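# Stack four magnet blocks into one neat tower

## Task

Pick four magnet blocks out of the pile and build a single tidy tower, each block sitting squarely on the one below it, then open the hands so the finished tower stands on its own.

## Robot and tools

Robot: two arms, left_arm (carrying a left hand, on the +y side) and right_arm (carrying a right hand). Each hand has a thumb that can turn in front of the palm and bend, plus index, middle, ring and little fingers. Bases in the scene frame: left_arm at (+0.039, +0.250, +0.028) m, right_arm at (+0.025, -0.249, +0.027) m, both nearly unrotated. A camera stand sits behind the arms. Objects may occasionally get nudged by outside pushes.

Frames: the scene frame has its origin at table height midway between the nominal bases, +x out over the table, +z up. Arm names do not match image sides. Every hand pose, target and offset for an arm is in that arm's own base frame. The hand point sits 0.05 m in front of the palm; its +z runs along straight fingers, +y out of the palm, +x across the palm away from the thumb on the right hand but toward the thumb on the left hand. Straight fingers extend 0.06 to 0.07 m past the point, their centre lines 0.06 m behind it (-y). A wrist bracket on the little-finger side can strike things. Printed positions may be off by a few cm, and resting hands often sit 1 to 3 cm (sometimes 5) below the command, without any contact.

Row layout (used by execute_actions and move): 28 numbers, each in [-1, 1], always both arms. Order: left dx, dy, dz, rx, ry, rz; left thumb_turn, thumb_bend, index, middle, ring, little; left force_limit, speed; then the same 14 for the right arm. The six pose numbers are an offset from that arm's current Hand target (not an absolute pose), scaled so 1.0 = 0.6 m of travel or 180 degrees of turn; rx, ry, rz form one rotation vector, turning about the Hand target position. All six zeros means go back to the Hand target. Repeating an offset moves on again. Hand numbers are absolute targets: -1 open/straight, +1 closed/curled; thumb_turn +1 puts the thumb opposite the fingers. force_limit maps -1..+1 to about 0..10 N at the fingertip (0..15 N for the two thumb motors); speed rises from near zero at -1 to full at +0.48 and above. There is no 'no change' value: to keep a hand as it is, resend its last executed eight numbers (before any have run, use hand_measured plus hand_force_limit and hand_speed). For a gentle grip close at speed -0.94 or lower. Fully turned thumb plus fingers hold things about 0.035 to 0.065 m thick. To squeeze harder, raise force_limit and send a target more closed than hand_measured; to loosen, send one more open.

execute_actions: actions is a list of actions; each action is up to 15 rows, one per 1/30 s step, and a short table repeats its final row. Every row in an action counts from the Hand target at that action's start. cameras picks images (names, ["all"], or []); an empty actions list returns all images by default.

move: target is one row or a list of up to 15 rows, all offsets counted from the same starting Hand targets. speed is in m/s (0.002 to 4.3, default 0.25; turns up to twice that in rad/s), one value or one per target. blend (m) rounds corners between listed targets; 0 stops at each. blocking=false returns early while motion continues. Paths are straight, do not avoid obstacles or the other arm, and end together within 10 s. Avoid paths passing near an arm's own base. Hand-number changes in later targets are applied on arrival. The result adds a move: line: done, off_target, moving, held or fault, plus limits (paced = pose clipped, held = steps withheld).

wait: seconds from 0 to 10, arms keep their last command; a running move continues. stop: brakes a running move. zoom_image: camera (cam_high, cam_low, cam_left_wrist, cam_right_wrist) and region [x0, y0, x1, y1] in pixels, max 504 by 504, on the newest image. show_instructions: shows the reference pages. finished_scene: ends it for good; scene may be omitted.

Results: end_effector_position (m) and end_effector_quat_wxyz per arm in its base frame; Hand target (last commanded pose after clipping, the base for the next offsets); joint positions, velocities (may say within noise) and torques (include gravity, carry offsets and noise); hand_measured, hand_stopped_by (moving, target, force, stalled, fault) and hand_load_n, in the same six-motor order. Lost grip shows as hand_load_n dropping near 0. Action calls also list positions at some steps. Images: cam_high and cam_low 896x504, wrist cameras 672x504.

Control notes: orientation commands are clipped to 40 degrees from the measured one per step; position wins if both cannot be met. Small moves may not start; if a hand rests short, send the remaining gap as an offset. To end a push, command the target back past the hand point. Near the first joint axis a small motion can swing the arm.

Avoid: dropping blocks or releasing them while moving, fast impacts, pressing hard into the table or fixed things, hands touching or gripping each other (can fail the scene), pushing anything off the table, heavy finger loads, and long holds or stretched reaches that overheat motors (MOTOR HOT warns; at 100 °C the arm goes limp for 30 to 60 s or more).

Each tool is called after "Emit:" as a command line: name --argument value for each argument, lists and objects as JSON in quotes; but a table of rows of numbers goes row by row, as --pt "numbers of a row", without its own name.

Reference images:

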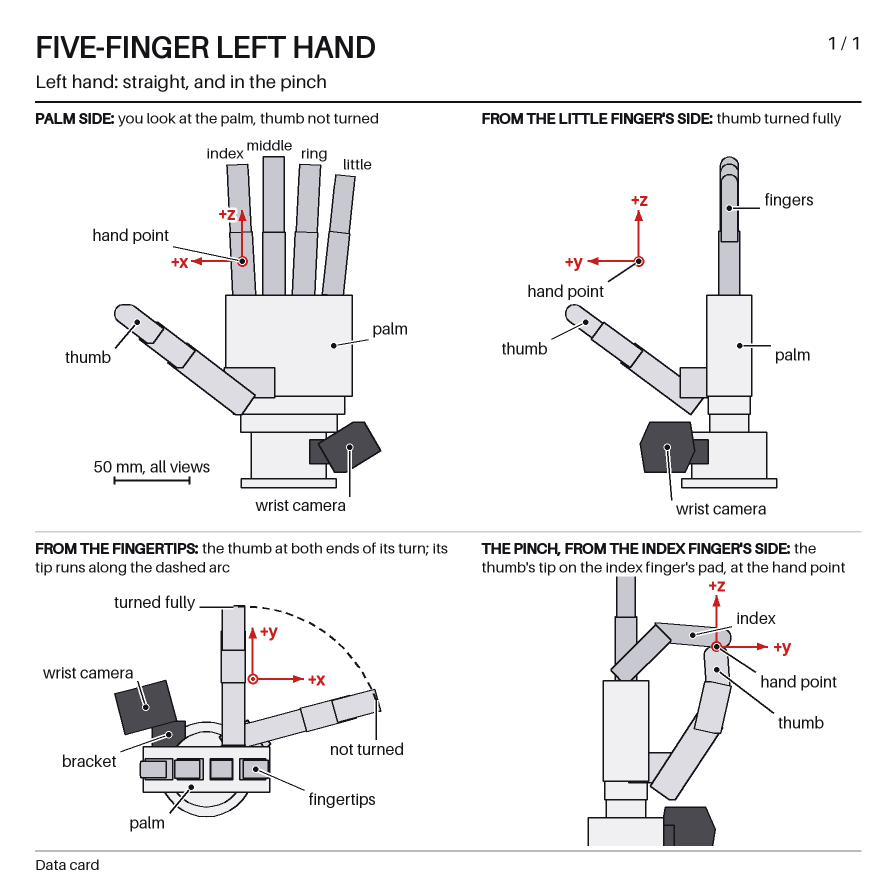

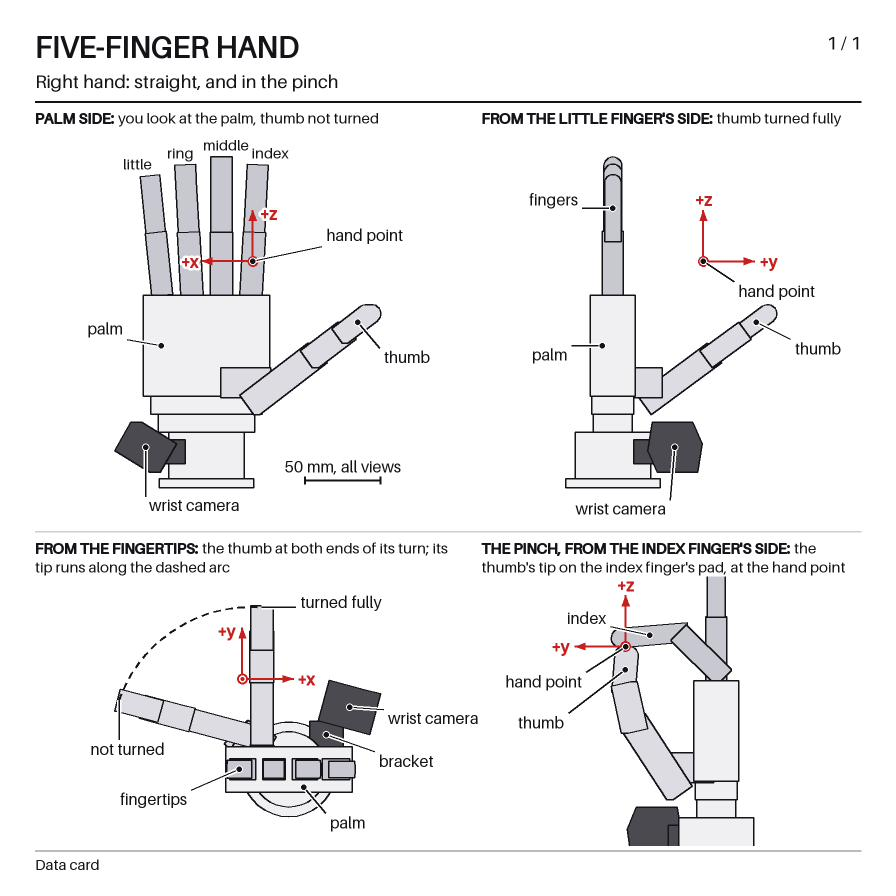

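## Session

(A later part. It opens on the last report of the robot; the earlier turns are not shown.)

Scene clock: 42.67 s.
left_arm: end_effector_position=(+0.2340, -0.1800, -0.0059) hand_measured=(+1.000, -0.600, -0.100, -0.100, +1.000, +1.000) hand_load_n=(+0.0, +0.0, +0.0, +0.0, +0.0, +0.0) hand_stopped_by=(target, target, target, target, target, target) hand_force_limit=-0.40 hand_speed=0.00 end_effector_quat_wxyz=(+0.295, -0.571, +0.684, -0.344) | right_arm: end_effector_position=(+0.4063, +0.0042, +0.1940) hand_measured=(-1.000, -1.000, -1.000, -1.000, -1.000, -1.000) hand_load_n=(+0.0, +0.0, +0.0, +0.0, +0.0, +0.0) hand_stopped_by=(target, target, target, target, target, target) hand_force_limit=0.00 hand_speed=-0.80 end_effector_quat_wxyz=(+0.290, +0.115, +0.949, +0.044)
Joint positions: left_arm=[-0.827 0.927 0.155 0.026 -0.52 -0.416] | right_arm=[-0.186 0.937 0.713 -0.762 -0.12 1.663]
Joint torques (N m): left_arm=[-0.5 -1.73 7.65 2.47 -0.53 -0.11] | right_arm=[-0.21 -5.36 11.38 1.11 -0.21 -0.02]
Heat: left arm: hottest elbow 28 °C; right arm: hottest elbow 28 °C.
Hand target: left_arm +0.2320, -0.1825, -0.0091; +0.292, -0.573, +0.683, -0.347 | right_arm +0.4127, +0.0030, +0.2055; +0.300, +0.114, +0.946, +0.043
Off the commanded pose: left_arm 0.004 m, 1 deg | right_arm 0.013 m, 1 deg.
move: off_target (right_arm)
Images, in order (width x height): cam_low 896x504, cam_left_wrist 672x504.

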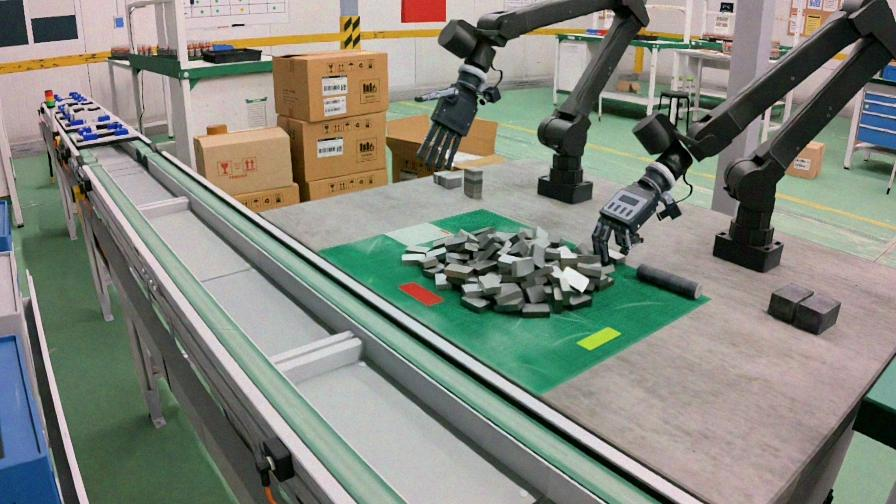

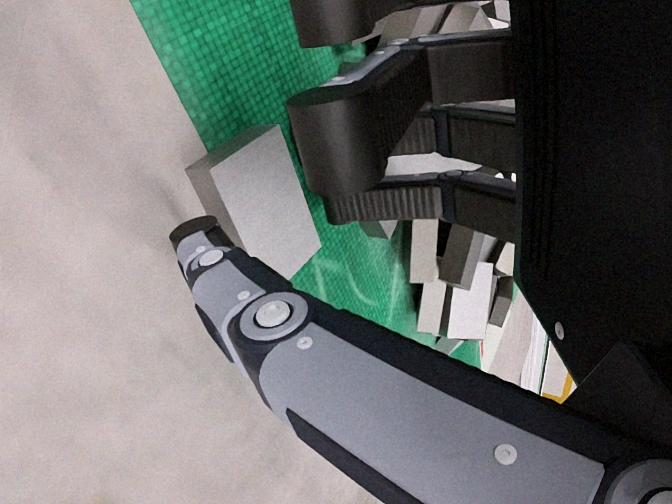

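Emit:
move --target '[0.0,0.0,0,0,0,0,1,-0.1,0.4,0.4,1,1,-0.5,-0.9, 0,0,0,0,0,0,-1,-1,-1,-1,-1,-1,0,-0.8]' --cameras '["cam_left_wrist","cam_low"]' --speed 0.05

Emit:
zoom_image --camera "cam_low" --region '[550, 180, 690, 290]'

Scene clock: 44.93 s.
left_arm: end_effector_position=(+0.2349, -0.1808, -0.0050) hand_measured=(+1.000, -0.498, +0.400, +0.076, +1.000, +1.000) hand_load_n=(-0.5, +2.5, +0.0, +2.0, +0.0, +0.0) hand_stopped_by=(target, force, target, force, target, target) hand_force_limit=-0.50 hand_speed=-0.90 end_effector_quat_wxyz=(+0.296, -0.572, +0.682, -0.346) | right_arm: end_effector_position=(+0.4063, +0.0042, +0.1940) hand_measured=(-1.000, -1.000, -1.000, -1.000, -1.000, -1.000) hand_load_n=(+0.0, +0.0, +0.0, +0.0, +0.0, +0.0) hand_stopped_by=(target, target, target, target, target, target) hand_force_limit=0.00 hand_speed=-0.80 end_effector_quat_wxyz=(+0.290, +0.115, +0.949, +0.044)
Joint positions: left_arm=[-0.828 0.927 0.155 0.032 -0.521 -0.418] | right_arm=[-0.186 0.937 0.713 -0.762 -0.12 1.663]
Joint torques (N m): left_arm=[-0.5 -1.79 7.64 2.3 -0.47 -0.1] | right_arm=[-0.26 -5.07 11.43 1.14 -0.2 0]
Heat: left arm: hottest elbow 28 °C; right arm: hottest elbow 29 °C.
Hand target: left_arm +0.2319, -0.1825, -0.0091; +0.293, -0.572, +0.683, -0.347 | right_arm +0.4127, +0.0030, +0.2055; +0.300, +0.114, +0.946, +0.043
Off the commanded pose: left_arm 0.005 m, 0 deg | right_arm 0.013 m, 1 deg.
move: off_target (right_arm)
Images, in order (width x height): cam_low 896x504, cam_left_wrist 672x504.

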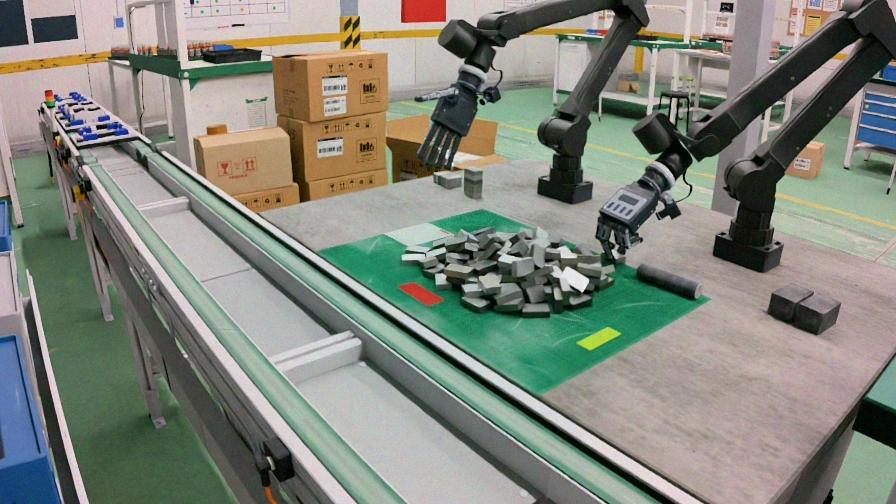

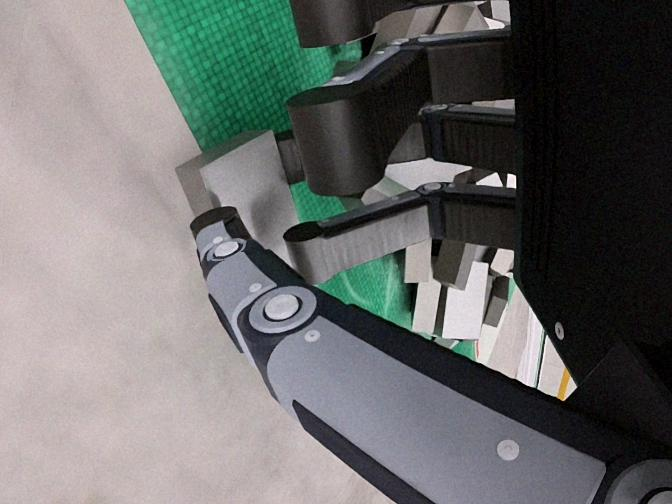

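Scaled by 3.600 from the camera's 896x504 image, which has a finer 1280x720 frame.

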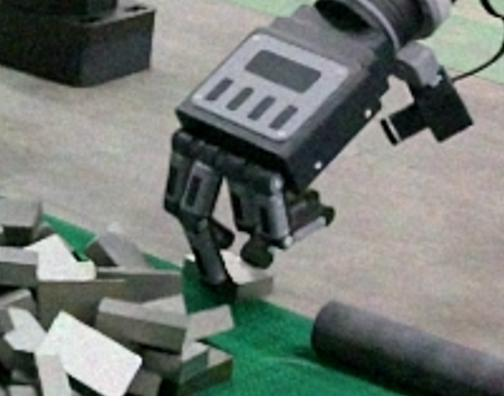

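Emit:
zoom_image --camera "cam_left_wrist" --region '[150, 100, 370, 320]'

Scaled by 2.291 from the camera's 672x504 image, which has a finer 960x720 frame.

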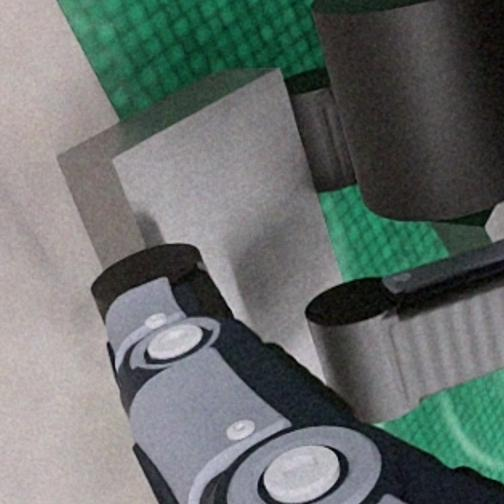

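Emit:
move --target '[0.0,0.0,0,0,0,0,1,-0.2,0.6,0.3,1,1,-0.4,-0.9, 0,0,0,0,0,0,-1,-1,-1,-1,-1,-1,0,-0.8]' --cameras '["cam_left_wrist"]' --speed 0.05

Emit:
zoom_image --camera "cam_left_wrist" --region '[150, 100, 370, 320]'

Scene clock: 46.40 s.
left_arm: end_effector_position=(+0.2350, -0.1807, -0.0050) hand_measured=(+1.000, -0.492, +0.600, +0.082, +1.000, +1.000) hand_load_n=(+0.5, +4.0, +0.0, +4.5, +0.0, +0.0) hand_stopped_by=(target, force, target, force, target, target) hand_force_limit=-0.40 hand_speed=-0.90 end_effector_quat_wxyz=(+0.296, -0.572, +0.682, -0.346) | right_arm: end_effector_position=(+0.4063, +0.0042, +0.1940) hand_measured=(-1.000, -1.000, -1.000, -1.000, -1.000, -1.000) hand_load_n=(+0.0, +0.0, +0.0, +0.0, +0.0, +0.0) hand_stopped_by=(target, target, target, target, target, target) hand_force_limit=0.00 hand_speed=-0.80 end_effector_quat_wxyz=(+0.290, +0.115, +0.949, +0.044)
Joint positions: left_arm=[-0.828 0.927 0.155 0.032 -0.522 -0.418] | right_arm=[-0.186 0.937 0.713 -0.762 -0.12 1.663]
Joint torques (N m): left_arm=[-0.56 -1.79 7.64 2.29 -0.46 -0.1] | right_arm=[-0.15 -5.3 11.36 1.06 -0.21 0]
Heat: left arm: hottest elbow 28 °C; right arm: hottest elbow 29 °C.
Hand target: left_arm +0.2319, -0.1824, -0.0091; +0.293, -0.572, +0.683, -0.347 | right_arm +0.4127, +0.0030, +0.2055; +0.300, +0.114, +0.946, +0.043
Off the commanded pose: left_arm 0.005 m, 0 deg | right_arm 0.013 m, 1 deg.
move: off_target (right_arm)
Images, in order (width x height): cam_left_wrist 672x504.

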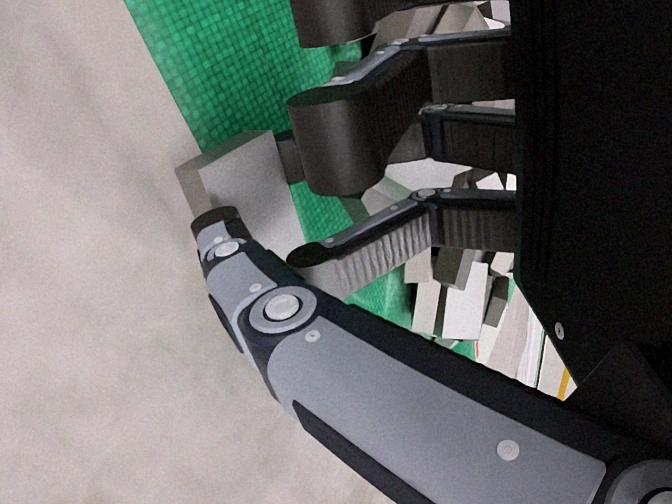

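Scaled by 2.291 from the camera's 672x504 image, which has a finer 960x720 frame.

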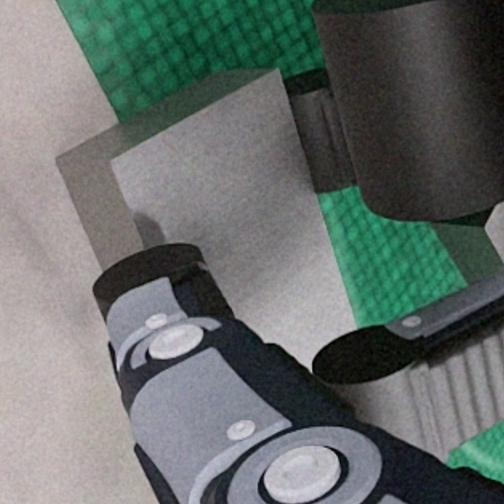

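Emit:
move --pt "0.0 0.0 0 0 0 0 1 -0.6 -0.1 -0.1 1 1 -0.4 -0.5 0 0 0 0 0 0 -1 -1 -1 -1 -1 -1 0 -0.8" --pt "0.003 0.017 0 0 0 0 1 -0.6 -0.1 -0.1 1 1 -0.4 -0.5 0 0 0 0 0 0 -1 -1 -1 -1 -1 -1 0 -0.8" --cameras '["cam_left_wrist"]' --speed 0.05

Emit:
zoom_image --camera "cam_left_wrist" --region '[150, 100, 370, 320]'

Scene clock: 48.40 s.
left_arm: end_effector_position=(+0.2338, -0.1794, -0.0064) hand_measured=(+1.000, -0.600, -0.100, -0.100, +1.000, +1.000) hand_load_n=(+0.0, +0.0, +0.0, +0.0, +0.0, +0.0) hand_stopped_by=(target, target, target, target, target, target) hand_force_limit=-0.40 hand_speed=-0.50 end_effector_quat_wxyz=(+0.287, -0.575, +0.682, -0.350) | right_arm: end_effector_position=(+0.4063, +0.0042, +0.1940) hand_measured=(-1.000, -1.000, -1.000, -1.000, -1.000, -1.000) hand_load_n=(+0.0, -0.5, +0.0, -0.5, +0.0, +0.0) hand_stopped_by=(target, target, target, target, target, target) hand_force_limit=0.00 hand_speed=-0.80 end_effector_quat_wxyz=(+0.290, +0.115, +0.949, +0.044)
Joint positions: left_arm=[-0.807 0.917 0.146 0.037 -0.491 -0.415] | right_arm=[-0.186 0.937 0.713 -0.762 -0.12 1.663]
Joint torques (N m): left_arm=[1.2 -3.37 6.97 2.17 -0.31 0.23] | right_arm=[-0.15 -5.25 11.33 1.01 -0.22 -0.02]
Heat: left arm: hottest elbow 28 °C; right arm: hottest elbow 29 °C.
Hand target: left_arm +0.2336, -0.1722, -0.0092; +0.292, -0.572, +0.683, -0.347 | right_arm +0.4127, +0.0030, +0.2055; +0.300, +0.114, +0.946, +0.043
Off the commanded pose: left_arm 0.008 m, 1 deg | right_arm 0.013 m, 1 deg.
move: off_target (right_arm)
Images, in order (width x height): cam_left_wrist 672x504.

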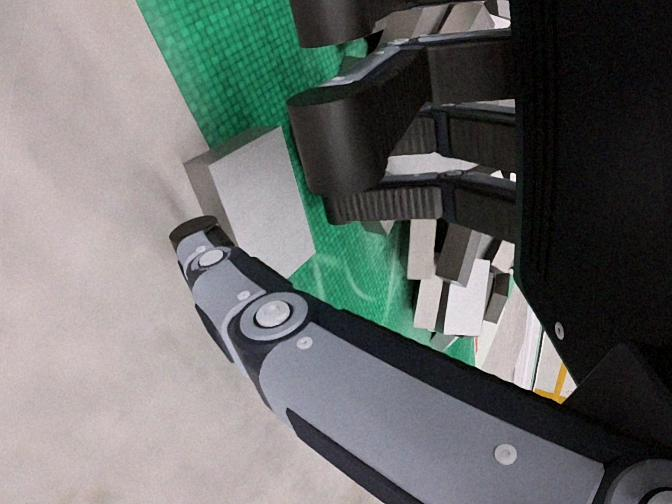

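Scaled by 2.291 from the camera's 672x504 image, which has a finer 960x720 frame.

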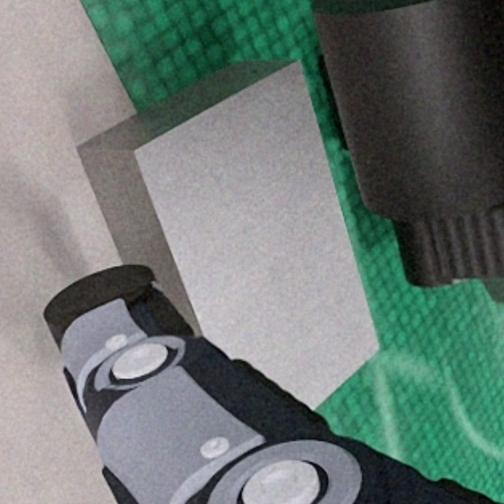

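Emit:
move --pt "0.0 0.012 0.035 0 0 0 1 -0.6 -0.1 -0.1 1 1 -0.4 -0.5 0 0 0 0 0 0 -1 -1 -1 -1 -1 -1 0 -0.8" --pt "0.0 0.004 0 0 0 0 1 -0.6 -0.1 -0.1 1 1 -0.4 -0.5 0 0 0 0 0 0 -1 -1 -1 -1 -1 -1 0 -0.8" --cameras '["cam_left_wrist"]' --speed 0.05

Emit:
zoom_image --camera "cam_left_wrist" --region '[150, 100, 370, 320]'

Scene clock: 50.87 s.
left_arm: end_effector_position=(+0.2351, -0.1686, -0.0060) hand_measured=(+1.000, -0.600, -0.100, -0.100, +1.000, +1.000) hand_load_n=(+0.0, +0.0, +0.0, +0.0, +0.0, +0.0) hand_stopped_by=(target, target, target, target, target, target) hand_force_limit=-0.40 hand_speed=-0.50 end_effector_quat_wxyz=(+0.293, -0.575, +0.681, -0.346) | right_arm: end_effector_position=(+0.4063, +0.0042, +0.1940) hand_measured=(-1.000, -1.000, -1.000, -1.000, -1.000, -1.000) hand_load_n=(+0.0, +0.0, +0.0, +0.0, +0.0, +0.0) hand_stopped_by=(target, target, target, target, target, target) hand_force_limit=0.00 hand_speed=-0.80 end_effector_quat_wxyz=(+0.290, +0.115, +0.949, +0.044)
Joint positions: left_arm=[-0.772 0.88 0.133 0.022 -0.477 -0.386] | right_arm=[-0.186 0.937 0.713 -0.762 -0.12 1.663]
Joint torques (N m): left_arm=[-0.26 -1.26 7.88 2.55 -0.5 0.03] | right_arm=[0.15 -5.25 11.34 1.02 -0.2 -0.03]
Heat: left arm: hottest elbow 28 °C; right arm: hottest elbow 29 °C.
Hand target: left_arm +0.2338, -0.1698, -0.0091; +0.293, -0.572, +0.683, -0.347 | right_arm +0.4127, +0.0030, +0.2055; +0.300, +0.114, +0.946, +0.043
Off the commanded pose: left_arm 0.004 m, 0 deg | right_arm 0.013 m, 1 deg.
move: off_target (right_arm)
Images, in order (width x height): cam_left_wrist 672x504.

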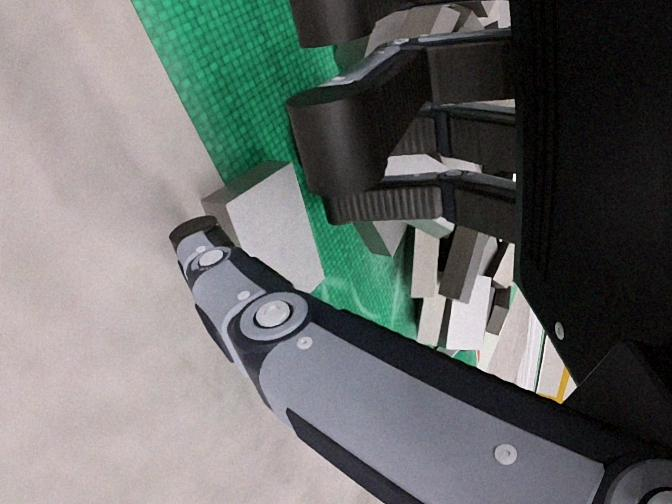

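Scaled by 2.291 from the camera's 672x504 image, which has a finer 960x720 frame.

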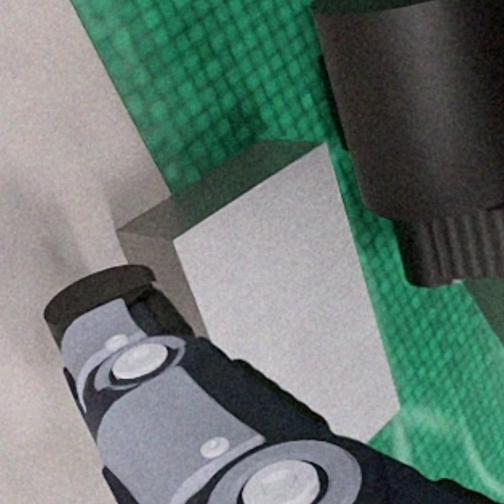

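Emit:
move --pt "0.0 -0.01 0.035 0 0 0 1 -0.6 -0.1 -0.1 1 1 -0.4 -0.5 0 0 0 0 0 0 -1 -1 -1 -1 -1 -1 0 -0.8" --pt "0.0 -0.008 0 0 0 0 1 -0.6 -0.1 -0.1 1 1 -0.4 -0.5 0 0 0 0 0 0 -1 -1 -1 -1 -1 -1 0 -0.8" --pt "0.0 -0.008 0 0 0 0 1 -0.2 0.4 0.4 1 1 -0.5 -0.9 0 0 0 0 0 0 -1 -1 -1 -1 -1 -1 0 -0.8" --cameras '["cam_left_wrist","cam_low"]' --speed 0.05

Emit:
zoom_image --camera "cam_left_wrist" --region '[150, 100, 370, 320]'

Scene clock: 54.03 s.
left_arm: end_effector_position=(+0.2340, -0.1698, -0.0088) hand_measured=(+1.000, -0.512, +0.084, +0.066, +1.000, +1.000) hand_load_n=(-1.5, +5.0, +2.5, +3.5, +0.0, +0.0) hand_stopped_by=(target, force, force, force, target, target) hand_force_limit=-0.50 hand_speed=-0.90 end_effector_quat_wxyz=(+0.297, -0.572, +0.683, -0.343) | right_arm: end_effector_position=(+0.4063, +0.0042, +0.1940) hand_measured=(-1.000, -1.000, -1.000, -1.000, -1.000, -1.000) hand_load_n=(+0.0, +0.0, +0.0, +0.0, +0.0, +0.0) hand_stopped_by=(target, target, target, target, target, target) hand_force_limit=0.00 hand_speed=-0.80 end_effector_quat_wxyz=(+0.290, +0.115, +0.949, +0.044)
Joint positions: left_arm=[-0.792 0.901 0.133 0.034 -0.498 -0.39] | right_arm=[-0.186 0.937 0.713 -0.762 -0.12 1.663]
Joint torques (N m): left_arm=[-0.32 -1.49 8.5 2.28 -0.23 -0.08] | right_arm=[-0.21 -5.3 11.4 1.06 -0.2 -0.02]
Heat: left arm: hottest elbow 28 °C; right arm: hottest elbow 29 °C.
Hand target: left_arm +0.2337, -0.1746, -0.0092; +0.293, -0.572, +0.683, -0.347 | right_arm +0.4127, +0.0030, +0.2055; +0.300, +0.114, +0.946, +0.043
Off the commanded pose: left_arm 0.005 m, 1 deg | right_arm 0.013 m, 1 deg.
move: off_target (right_arm)
Images, in order (width x height): cam_low 896x504, cam_left_wrist 672x504.

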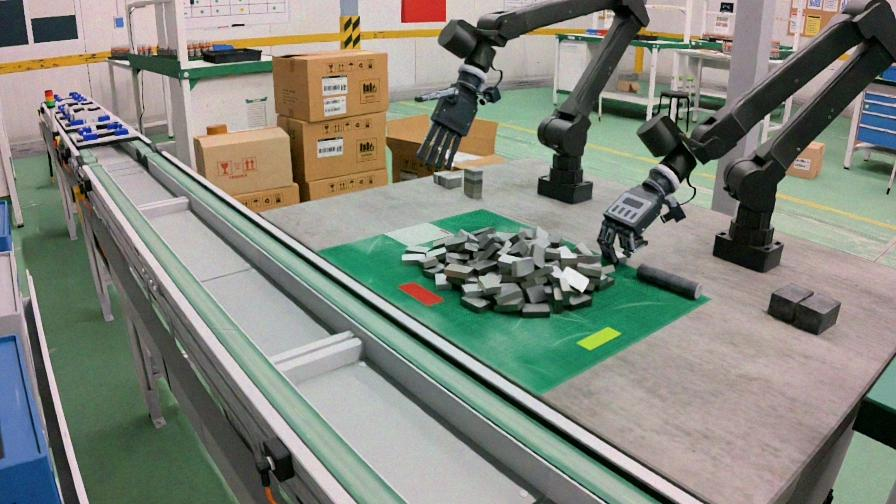

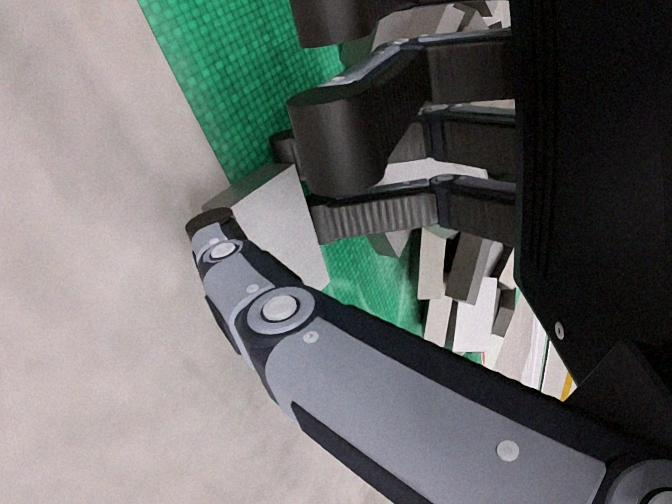

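Scaled by 2.291 from the camera's 672x504 image, which has a finer 960x720 frame.

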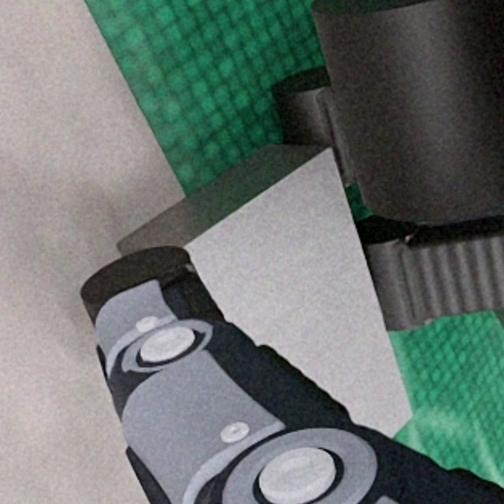

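Emit:
move --pt "0.0 0 0 0 0 0 1 -0.6 -0.1 -0.1 1 1 -0.4 -0.4 0 0 0 0 0 0 -1 -1 -1 -1 -1 -1 0 -0.8" --pt "0.0 -0.03 0.03 0 0 0 1 -0.6 -0.1 -0.1 1 1 -0.4 -0.5 0 0 0 0 0 0 -1 -1 -1 -1 -1 -1 0 -0.8" --pt "0.0 -0.005 0 0 0 0 1 -0.6 -0.1 -0.1 1 1 -0.4 -0.5 0 0 0 0 0 0 -1 -1 -1 -1 -1 -1 0 -0.8" --cameras '["cam_left_wrist"]' --speed 0.05

Emit:
zoom_image --camera "cam_left_wrist" --region '[150, 100, 370, 320]'

Scene clock: 57.80 s.
left_arm: end_effector_position=(+0.2323, -0.1812, -0.0054) hand_measured=(+1.000, -0.600, -0.100, -0.098, +1.000, +1.000) hand_load_n=(+0.5, +0.0, +0.0, +0.0, +0.0, +0.0) hand_stopped_by=(target, target, target, target, target, target) hand_force_limit=-0.40 hand_speed=-0.50 end_effector_quat_wxyz=(+0.289, -0.574, +0.681, -0.350) | right_arm: end_effector_position=(+0.4063, +0.0042, +0.1940) hand_measured=(-1.000, -1.000, -1.000, -1.000, -1.000, -1.000) hand_load_n=(+0.0, +0.0, +0.0, +0.0, +0.0, +0.0) hand_stopped_by=(target, target, target, target, target, target) hand_force_limit=0.00 hand_speed=-0.80 end_effector_quat_wxyz=(+0.290, +0.115, +0.949, +0.044)
Joint positions: left_arm=[-0.826 0.913 0.147 0.029 -0.509 -0.426] | right_arm=[-0.186 0.937 0.713 -0.762 -0.12 1.663]
Joint torques (N m): left_arm=[1.14 -1.67 7.76 2.52 -0.23 0.19] | right_arm=[-0.09 -5.19 11.38 1.11 -0.2 -0.01]
Heat: left arm: hottest elbow 28 °C; right arm: hottest elbow 30 °C.
Hand target: left_arm +0.2338, -0.1777, -0.0090; +0.293, -0.572, +0.683, -0.347 | right_arm +0.4127, +0.0030, +0.2055; +0.300, +0.114, +0.946, +0.043
Off the commanded pose: left_arm 0.005 m, 1 deg | right_arm 0.013 m, 1 deg.
move: off_target (right_arm); target 2's new numbers were sent with left_arm's hand 0.024 m and 2 deg from that target
Images, in order (width x height): cam_left_wrist 672x504.

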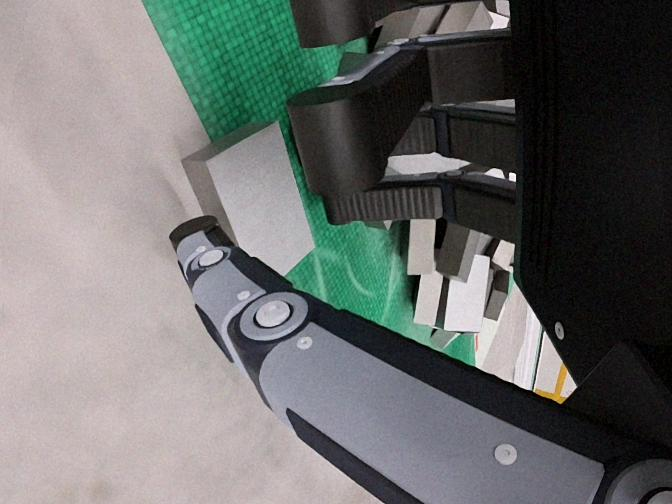

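Scaled by 2.291 from the camera's 672x504 image, which has a finer 960x720 frame.

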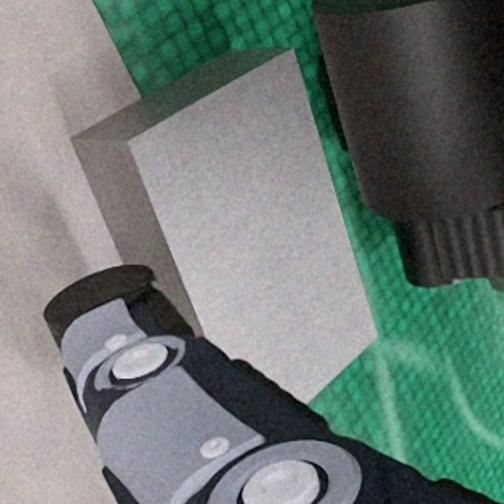

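Emit:
move --pt "0.0 0.009 0.035 0 0 0 1 -0.6 -0.1 -0.1 1 1 -0.4 -0.4 0 0 0 0 0 0 -1 -1 -1 -1 -1 -1 0 -0.8" --pt "0.0 0.009 0 0 0 0 1 -0.6 -0.1 -0.1 1 1 -0.4 -0.5 0 0 0 0 0 0 -1 -1 -1 -1 -1 -1 0 -0.8" --cameras '["cam_left_wrist"]' --speed 0.05

Emit:
zoom_image --camera "cam_left_wrist" --region '[150, 100, 370, 320]'

Scene clock: 60.77 s.
left_arm: end_effector_position=(+0.2324, -0.1755, -0.0055) hand_measured=(+1.000, -0.600, -0.100, -0.098, +1.000, +1.000) hand_load_n=(+0.0, +0.0, +0.0, +0.0, +0.0, +0.0) hand_stopped_by=(target, target, target, target, target, target) hand_force_limit=-0.40 hand_speed=-0.50 end_effector_quat_wxyz=(+0.289, -0.574, +0.681, -0.350) | right_arm: end_effector_position=(+0.4063, +0.0042, +0.1940) hand_measured=(-1.000, -1.000, -1.000, -1.000, -1.000, -1.000) hand_load_n=(+0.0, +0.0, +0.0, +0.0, +0.0, +0.0) hand_stopped_by=(target, target, target, target, target, target) hand_force_limit=0.00 hand_speed=-0.80 end_effector_quat_wxyz=(+0.290, +0.115, +0.949, +0.044)
Joint positions: left_arm=[-0.803 0.891 0.138 0.024 -0.492 -0.408] | right_arm=[-0.186 0.937 0.713 -0.762 -0.12 1.663]
Joint torques (N m): left_arm=[1.08 -1.44 7.87 2.54 -0.22 0.18] | right_arm=[-0.09 -5.25 11.4 1.03 -0.2 -0.02]
Heat: left arm: hottest elbow 28 °C; right arm: hottest elbow 30 °C.
Hand target: left_arm +0.2337, -0.1722, -0.0091; +0.293, -0.572, +0.683, -0.347 | right_arm +0.4127, +0.0030, +0.2055; +0.300, +0.114, +0.946, +0.043
Off the commanded pose: left_arm 0.005 m, 1 deg | right_arm 0.013 m, 1 deg.
move: off_target (right_arm)
Images, in order (width x height): cam_left_wrist 672x504.

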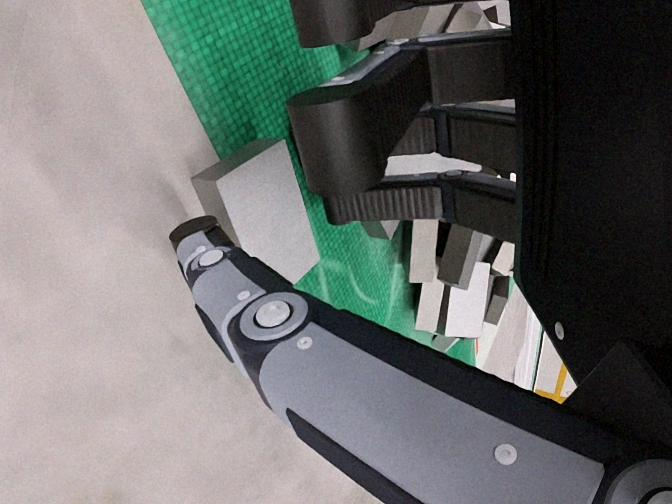

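Scaled by 2.291 from the camera's 672x504 image, which has a finer 960x720 frame.

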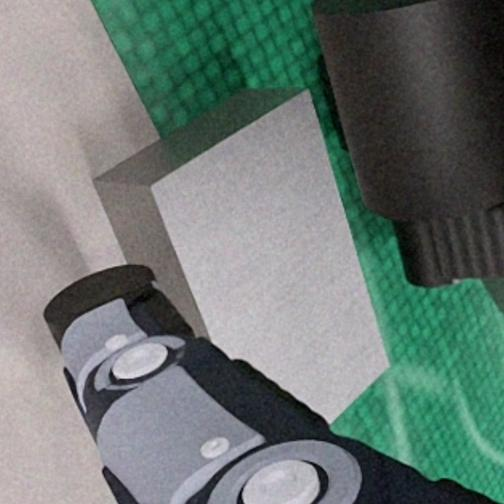

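Emit:
move --target '[0.0,0,0,0,0,0,1,-0.2,0.4,0.4,1,1,-0.4,-0.9, 0,0,0,0,0,0,-1,-1,-1,-1,-1,-1,0,-0.8]' --cameras '["cam_left_wrist","cam_low"]' --speed 0.05

Emit:
zoom_image --camera "cam_left_wrist" --region '[150, 100, 370, 320]'

Scene clock: 80.93 s.
left_arm: end_effector_position=(+0.2331, -0.1763, -0.0047) hand_measured=(+1.000, -0.502, +0.400, +0.076, +1.000, +1.000) hand_load_n=(+0.0, +2.0, +0.0, +3.0, +0.0, +0.0) hand_stopped_by=(target, force, target, force, target, target) hand_force_limit=-0.40 hand_speed=-0.90 end_effector_quat_wxyz=(+0.289, -0.574, +0.680, -0.352) | right_arm: end_effector_position=(+0.4063, +0.0042, +0.1940) hand_measured=(-1.000, -1.000, -1.000, -1.000, -1.000, -1.000) hand_load_n=(+0.0, +0.0, +0.0, +0.0, +0.0, +0.0) hand_stopped_by=(target, target, target, target, target, target) hand_force_limit=0.00 hand_speed=-0.80 end_effector_quat_wxyz=(+0.290, +0.115, +0.949, +0.044)
Joint positions: left_arm=[-0.803 0.891 0.138 0.028 -0.491 -0.408] | right_arm=[-0.186 0.937 0.713 -0.762 -0.12 1.663]
Joint torques (N m): left_arm=[1.08 -1.44 7.86 2.37 -0.25 0.18] | right_arm=[-0.56 -5.3 11.36 1.05 -0.2 -0.01]
Heat: left arm: hottest elbow 29 °C; right arm: hottest elbow 31 °C.
Hand target: left_arm +0.2338, -0.1723, -0.0090; +0.293, -0.572, +0.683, -0.347 | right_arm +0.4127, +0.0030, +0.2055; +0.300, +0.114, +0.946, +0.043
Off the commanded pose: left_arm 0.006 m, 1 deg | right_arm 0.013 m, 1 deg.
move: off_target (right_arm)
Images, in order (width x height): cam_low 896x504, cam_left_wrist 672x504.

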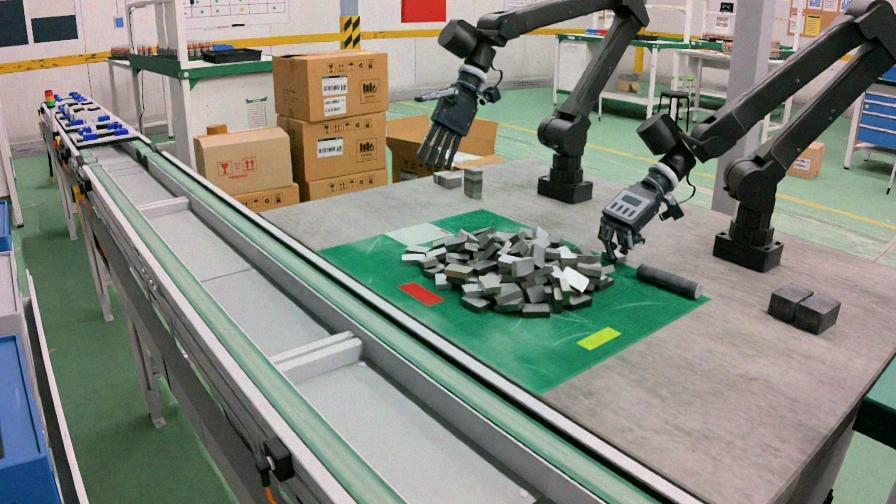

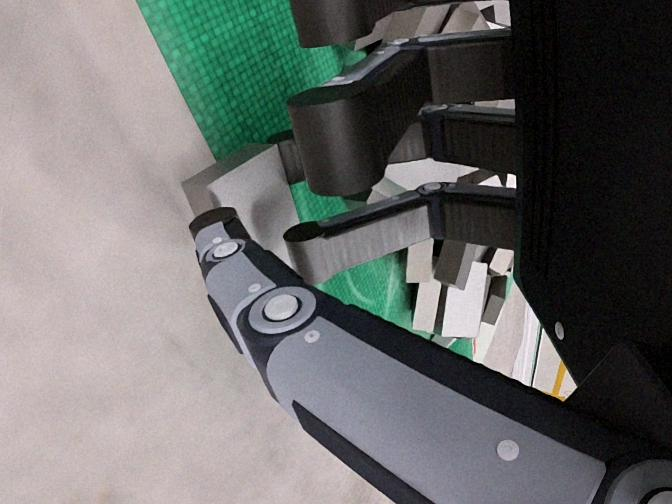

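Scaled by 2.291 from the camera's 672x504 image, which has a finer 960x720 frame.

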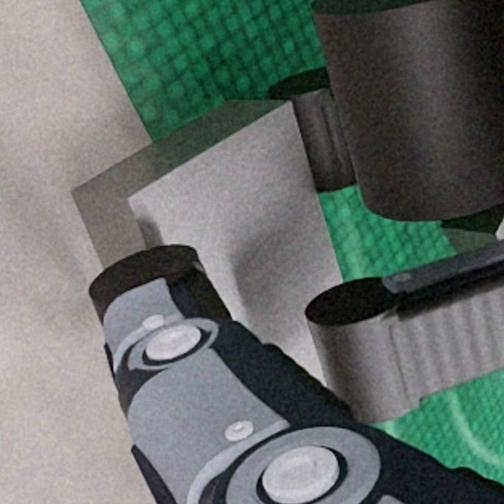

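Emit:
move --pt "0.0 0.0 0 0 0 0 1 -0.6 -0.1 -0.1 1 1 -0.4 -0.4 0 0 0 0 0 0 -1 -1 -1 -1 -1 -1 0 -0.8" --pt "0.0 0.0 0.025 0 0 0 1 -0.6 -0.1 -0.1 1 1 -0.4 -0.4 0 0 0 0 0 0 -1 -1 -1 -1 -1 -1 0 -0.8" --pt "0.0 0.00 -0.008 0 0 0 1 -0.6 -0.1 -0.1 1 1 -0.4 -0.5 0 0 0 0 0 0 -1 -1 -1 -1 -1 -1 0 -0.8" --cameras '["cam_left_wrist","cam_low"]' --speed 0.05

Emit:
zoom_image --camera "cam_left_wrist" --region '[150, 100, 370, 320]'

Scene clock: 84.40 s.
left_arm: end_effector_position=(+0.2347, -0.1775, -0.0065) hand_measured=(+1.000, -0.600, -0.100, -0.100, +1.000, +1.000) hand_load_n=(+0.0, -0.5, +0.0, -3.0, +0.0, +0.0) hand_stopped_by=(target, target, target, target, target, target) hand_force_limit=-0.40 hand_speed=-0.50 end_effector_quat_wxyz=(+0.290, -0.573, +0.679, -0.355) | right_arm: end_effector_position=(+0.4063, +0.0042, +0.1940) hand_measured=(-1.000, -1.000, -1.000, -1.000, -1.000, -1.000) hand_load_n=(+0.0, +0.0, +0.0, +0.0, +0.0, +0.0) hand_stopped_by=(target, target, target, target, target, target) hand_force_limit=0.00 hand_speed=-0.80 end_effector_quat_wxyz=(+0.290, +0.115, +0.949, +0.044)
Joint positions: left_arm=[-0.802 0.912 0.134 0.061 -0.491 -0.406] | right_arm=[-0.186 0.937 0.713 -0.762 -0.12 1.663]
Joint torques (N m): left_arm=[1.03 -1.2 7.31 2.45 -0.24 0.14] | right_arm=[-0.15 -5.13 11.36 1.03 -0.22 -0.02]
Heat: left arm: hottest elbow 29 °C; right arm: hottest elbow 31 °C.
Hand target: left_arm +0.2337, -0.1723, -0.0139; +0.292, -0.572, +0.683, -0.347 | right_arm +0.4127, +0.0030, +0.2055; +0.300, +0.114, +0.946, +0.043
Off the commanded pose: left_arm 0.009 m, 1 deg | right_arm 0.013 m, 1 deg.
move: off_target (right_arm)
Images, in order (width x height): cam_low 896x504, cam_left_wrist 672x504.

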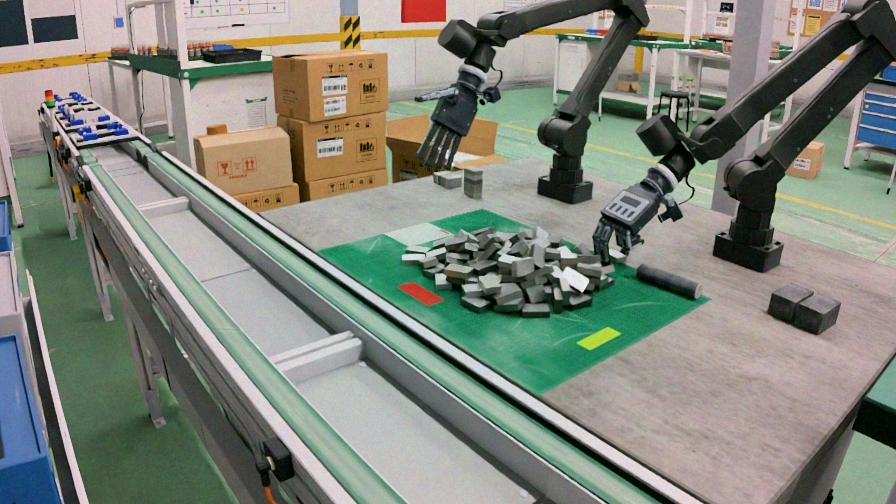

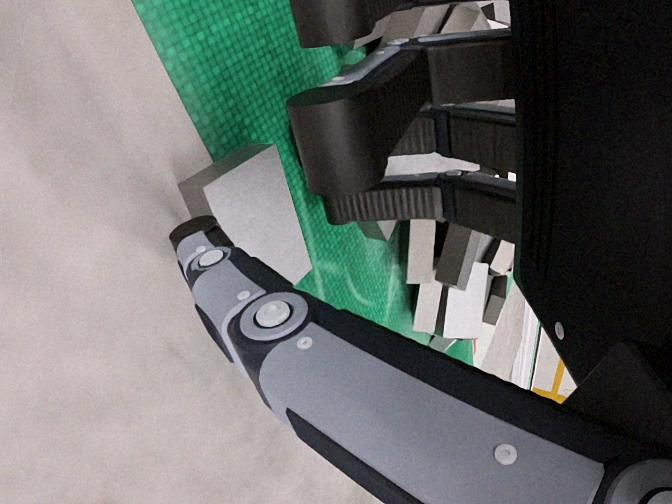

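Scaled by 2.291 from the camera's 672x504 image, which has a finer 960x720 frame.

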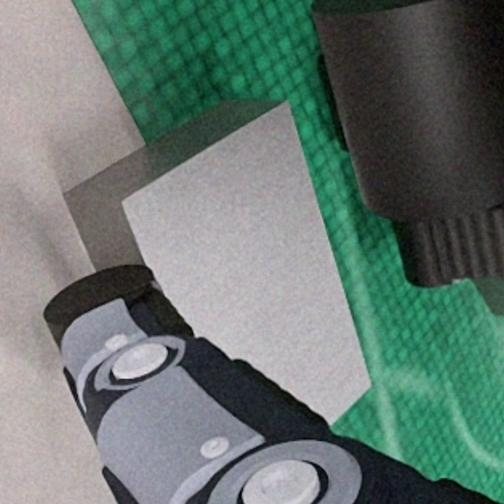

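Emit:
move --pt "-0.004 0.0 0.04 0 0 0 1 -0.6 -0.1 -0.1 1 1 -0.4 -0.4 0 0 0 0 0 0 -1 -1 -1 -1 -1 -1 0 -0.8" --pt "-0.008 0.0 0.04 0.0438 -0.0077 0 1 -0.6 -0.1 -0.1 1 1 -0.4 -0.4 0 0 0 0 0 0 -1 -1 -1 -1 -1 -1 0 -0.8" --pt "-0.008 0.00 0.002 0.0438 -0.0077 0 1 -0.6 -0.1 -0.1 1 1 -0.4 -0.5 0 0 0 0 0 0 -1 -1 -1 -1 -1 -1 0 -0.8" --cameras '["cam_left_wrist","cam_low"]' --speed 0.05

Emit:
zoom_image --camera "cam_left_wrist" --region '[150, 100, 370, 320]'

Scene clock: 89.30 s.
left_arm: end_effector_position=(+0.2273, -0.1608, -0.0115) hand_measured=(+1.000, -0.600, -0.100, -0.098, +1.000, +1.000) hand_load_n=(+0.0, -0.5, +0.0, -10.5, +0.0, +0.0) hand_stopped_by=(target, target, target, target, target, target) hand_force_limit=-0.40 hand_speed=-0.50 end_effector_quat_wxyz=(+0.351, -0.547, +0.699, -0.300) | right_arm: end_effector_position=(+0.4063, +0.0042, +0.1940) hand_measured=(-1.000, -1.000, -1.000, -1.000, -1.000, -1.000) hand_load_n=(-0.5, +0.0, +0.0, +0.0, +0.0, +0.0) hand_stopped_by=(target, target, target, target, target, target) hand_force_limit=0.00 hand_speed=-0.80 end_effector_quat_wxyz=(+0.290, +0.115, +0.949, +0.044)
Joint positions: left_arm=[-0.908 0.932 0.157 -0.048 -0.672 -0.393] | right_arm=[-0.186 0.937 0.713 -0.762 -0.12 1.663]
Joint torques (N m): left_arm=[-0.21 -0.03 9.51 2.41 0.37 -0.08] | right_arm=[-0.03 -5.36 11.28 1.07 -0.23 -0.03]
Heat: left arm: hottest elbow 29 °C; right arm: hottest elbow 31 °C.
Hand target: left_arm +0.2290, -0.1723, -0.0127; +0.339, -0.547, +0.701, -0.306 | right_arm +0.4127, +0.0030, +0.2055; +0.300, +0.114, +0.946, +0.043
Off the commanded pose: left_arm 0.012 m, 2 deg | right_arm 0.013 m, 1 deg.
move: off_target (left_arm, right_arm); target 3's new numbers were sent with left_arm's hand 0.012 m and 1 deg from that target
Images, in order (width x height): cam_low 896x504, cam_left_wrist 672x504.

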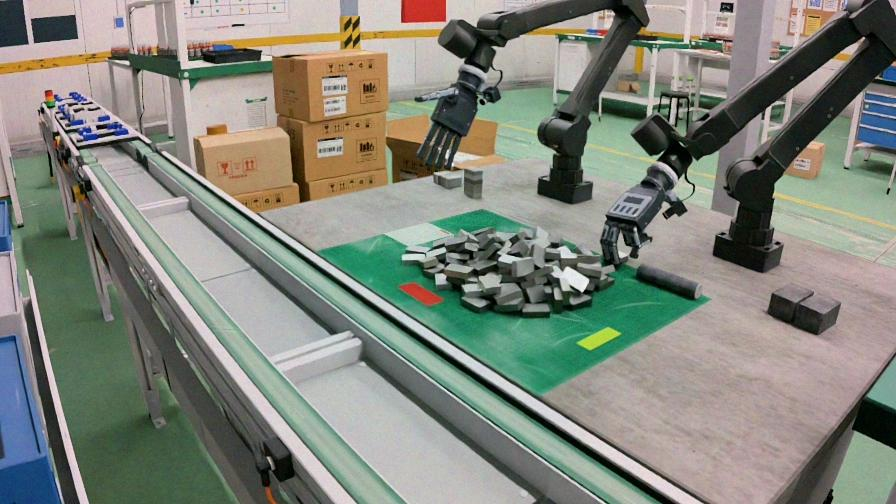

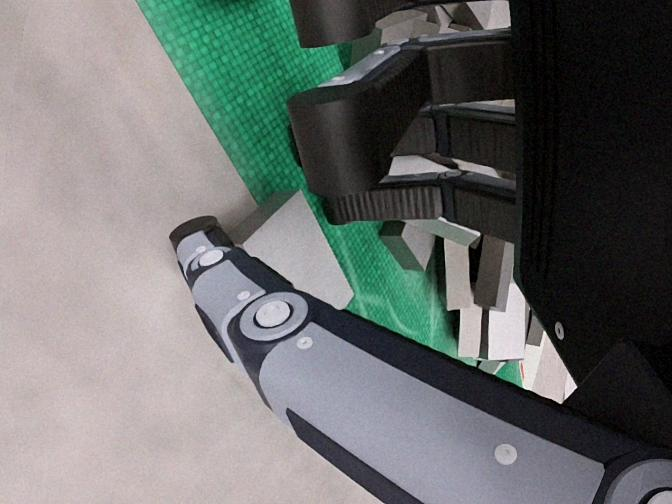

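Scaled by 2.291 from the camera's 672x504 image, which has a finer 960x720 frame.

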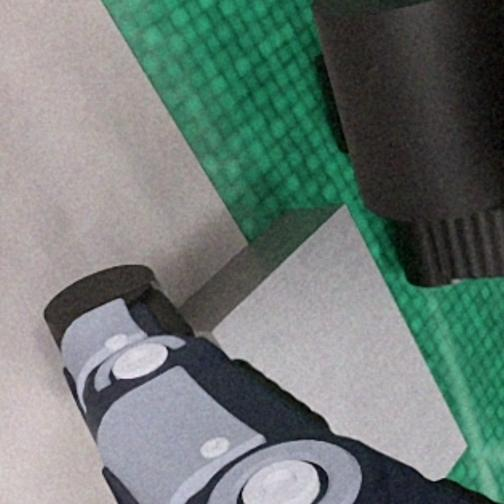

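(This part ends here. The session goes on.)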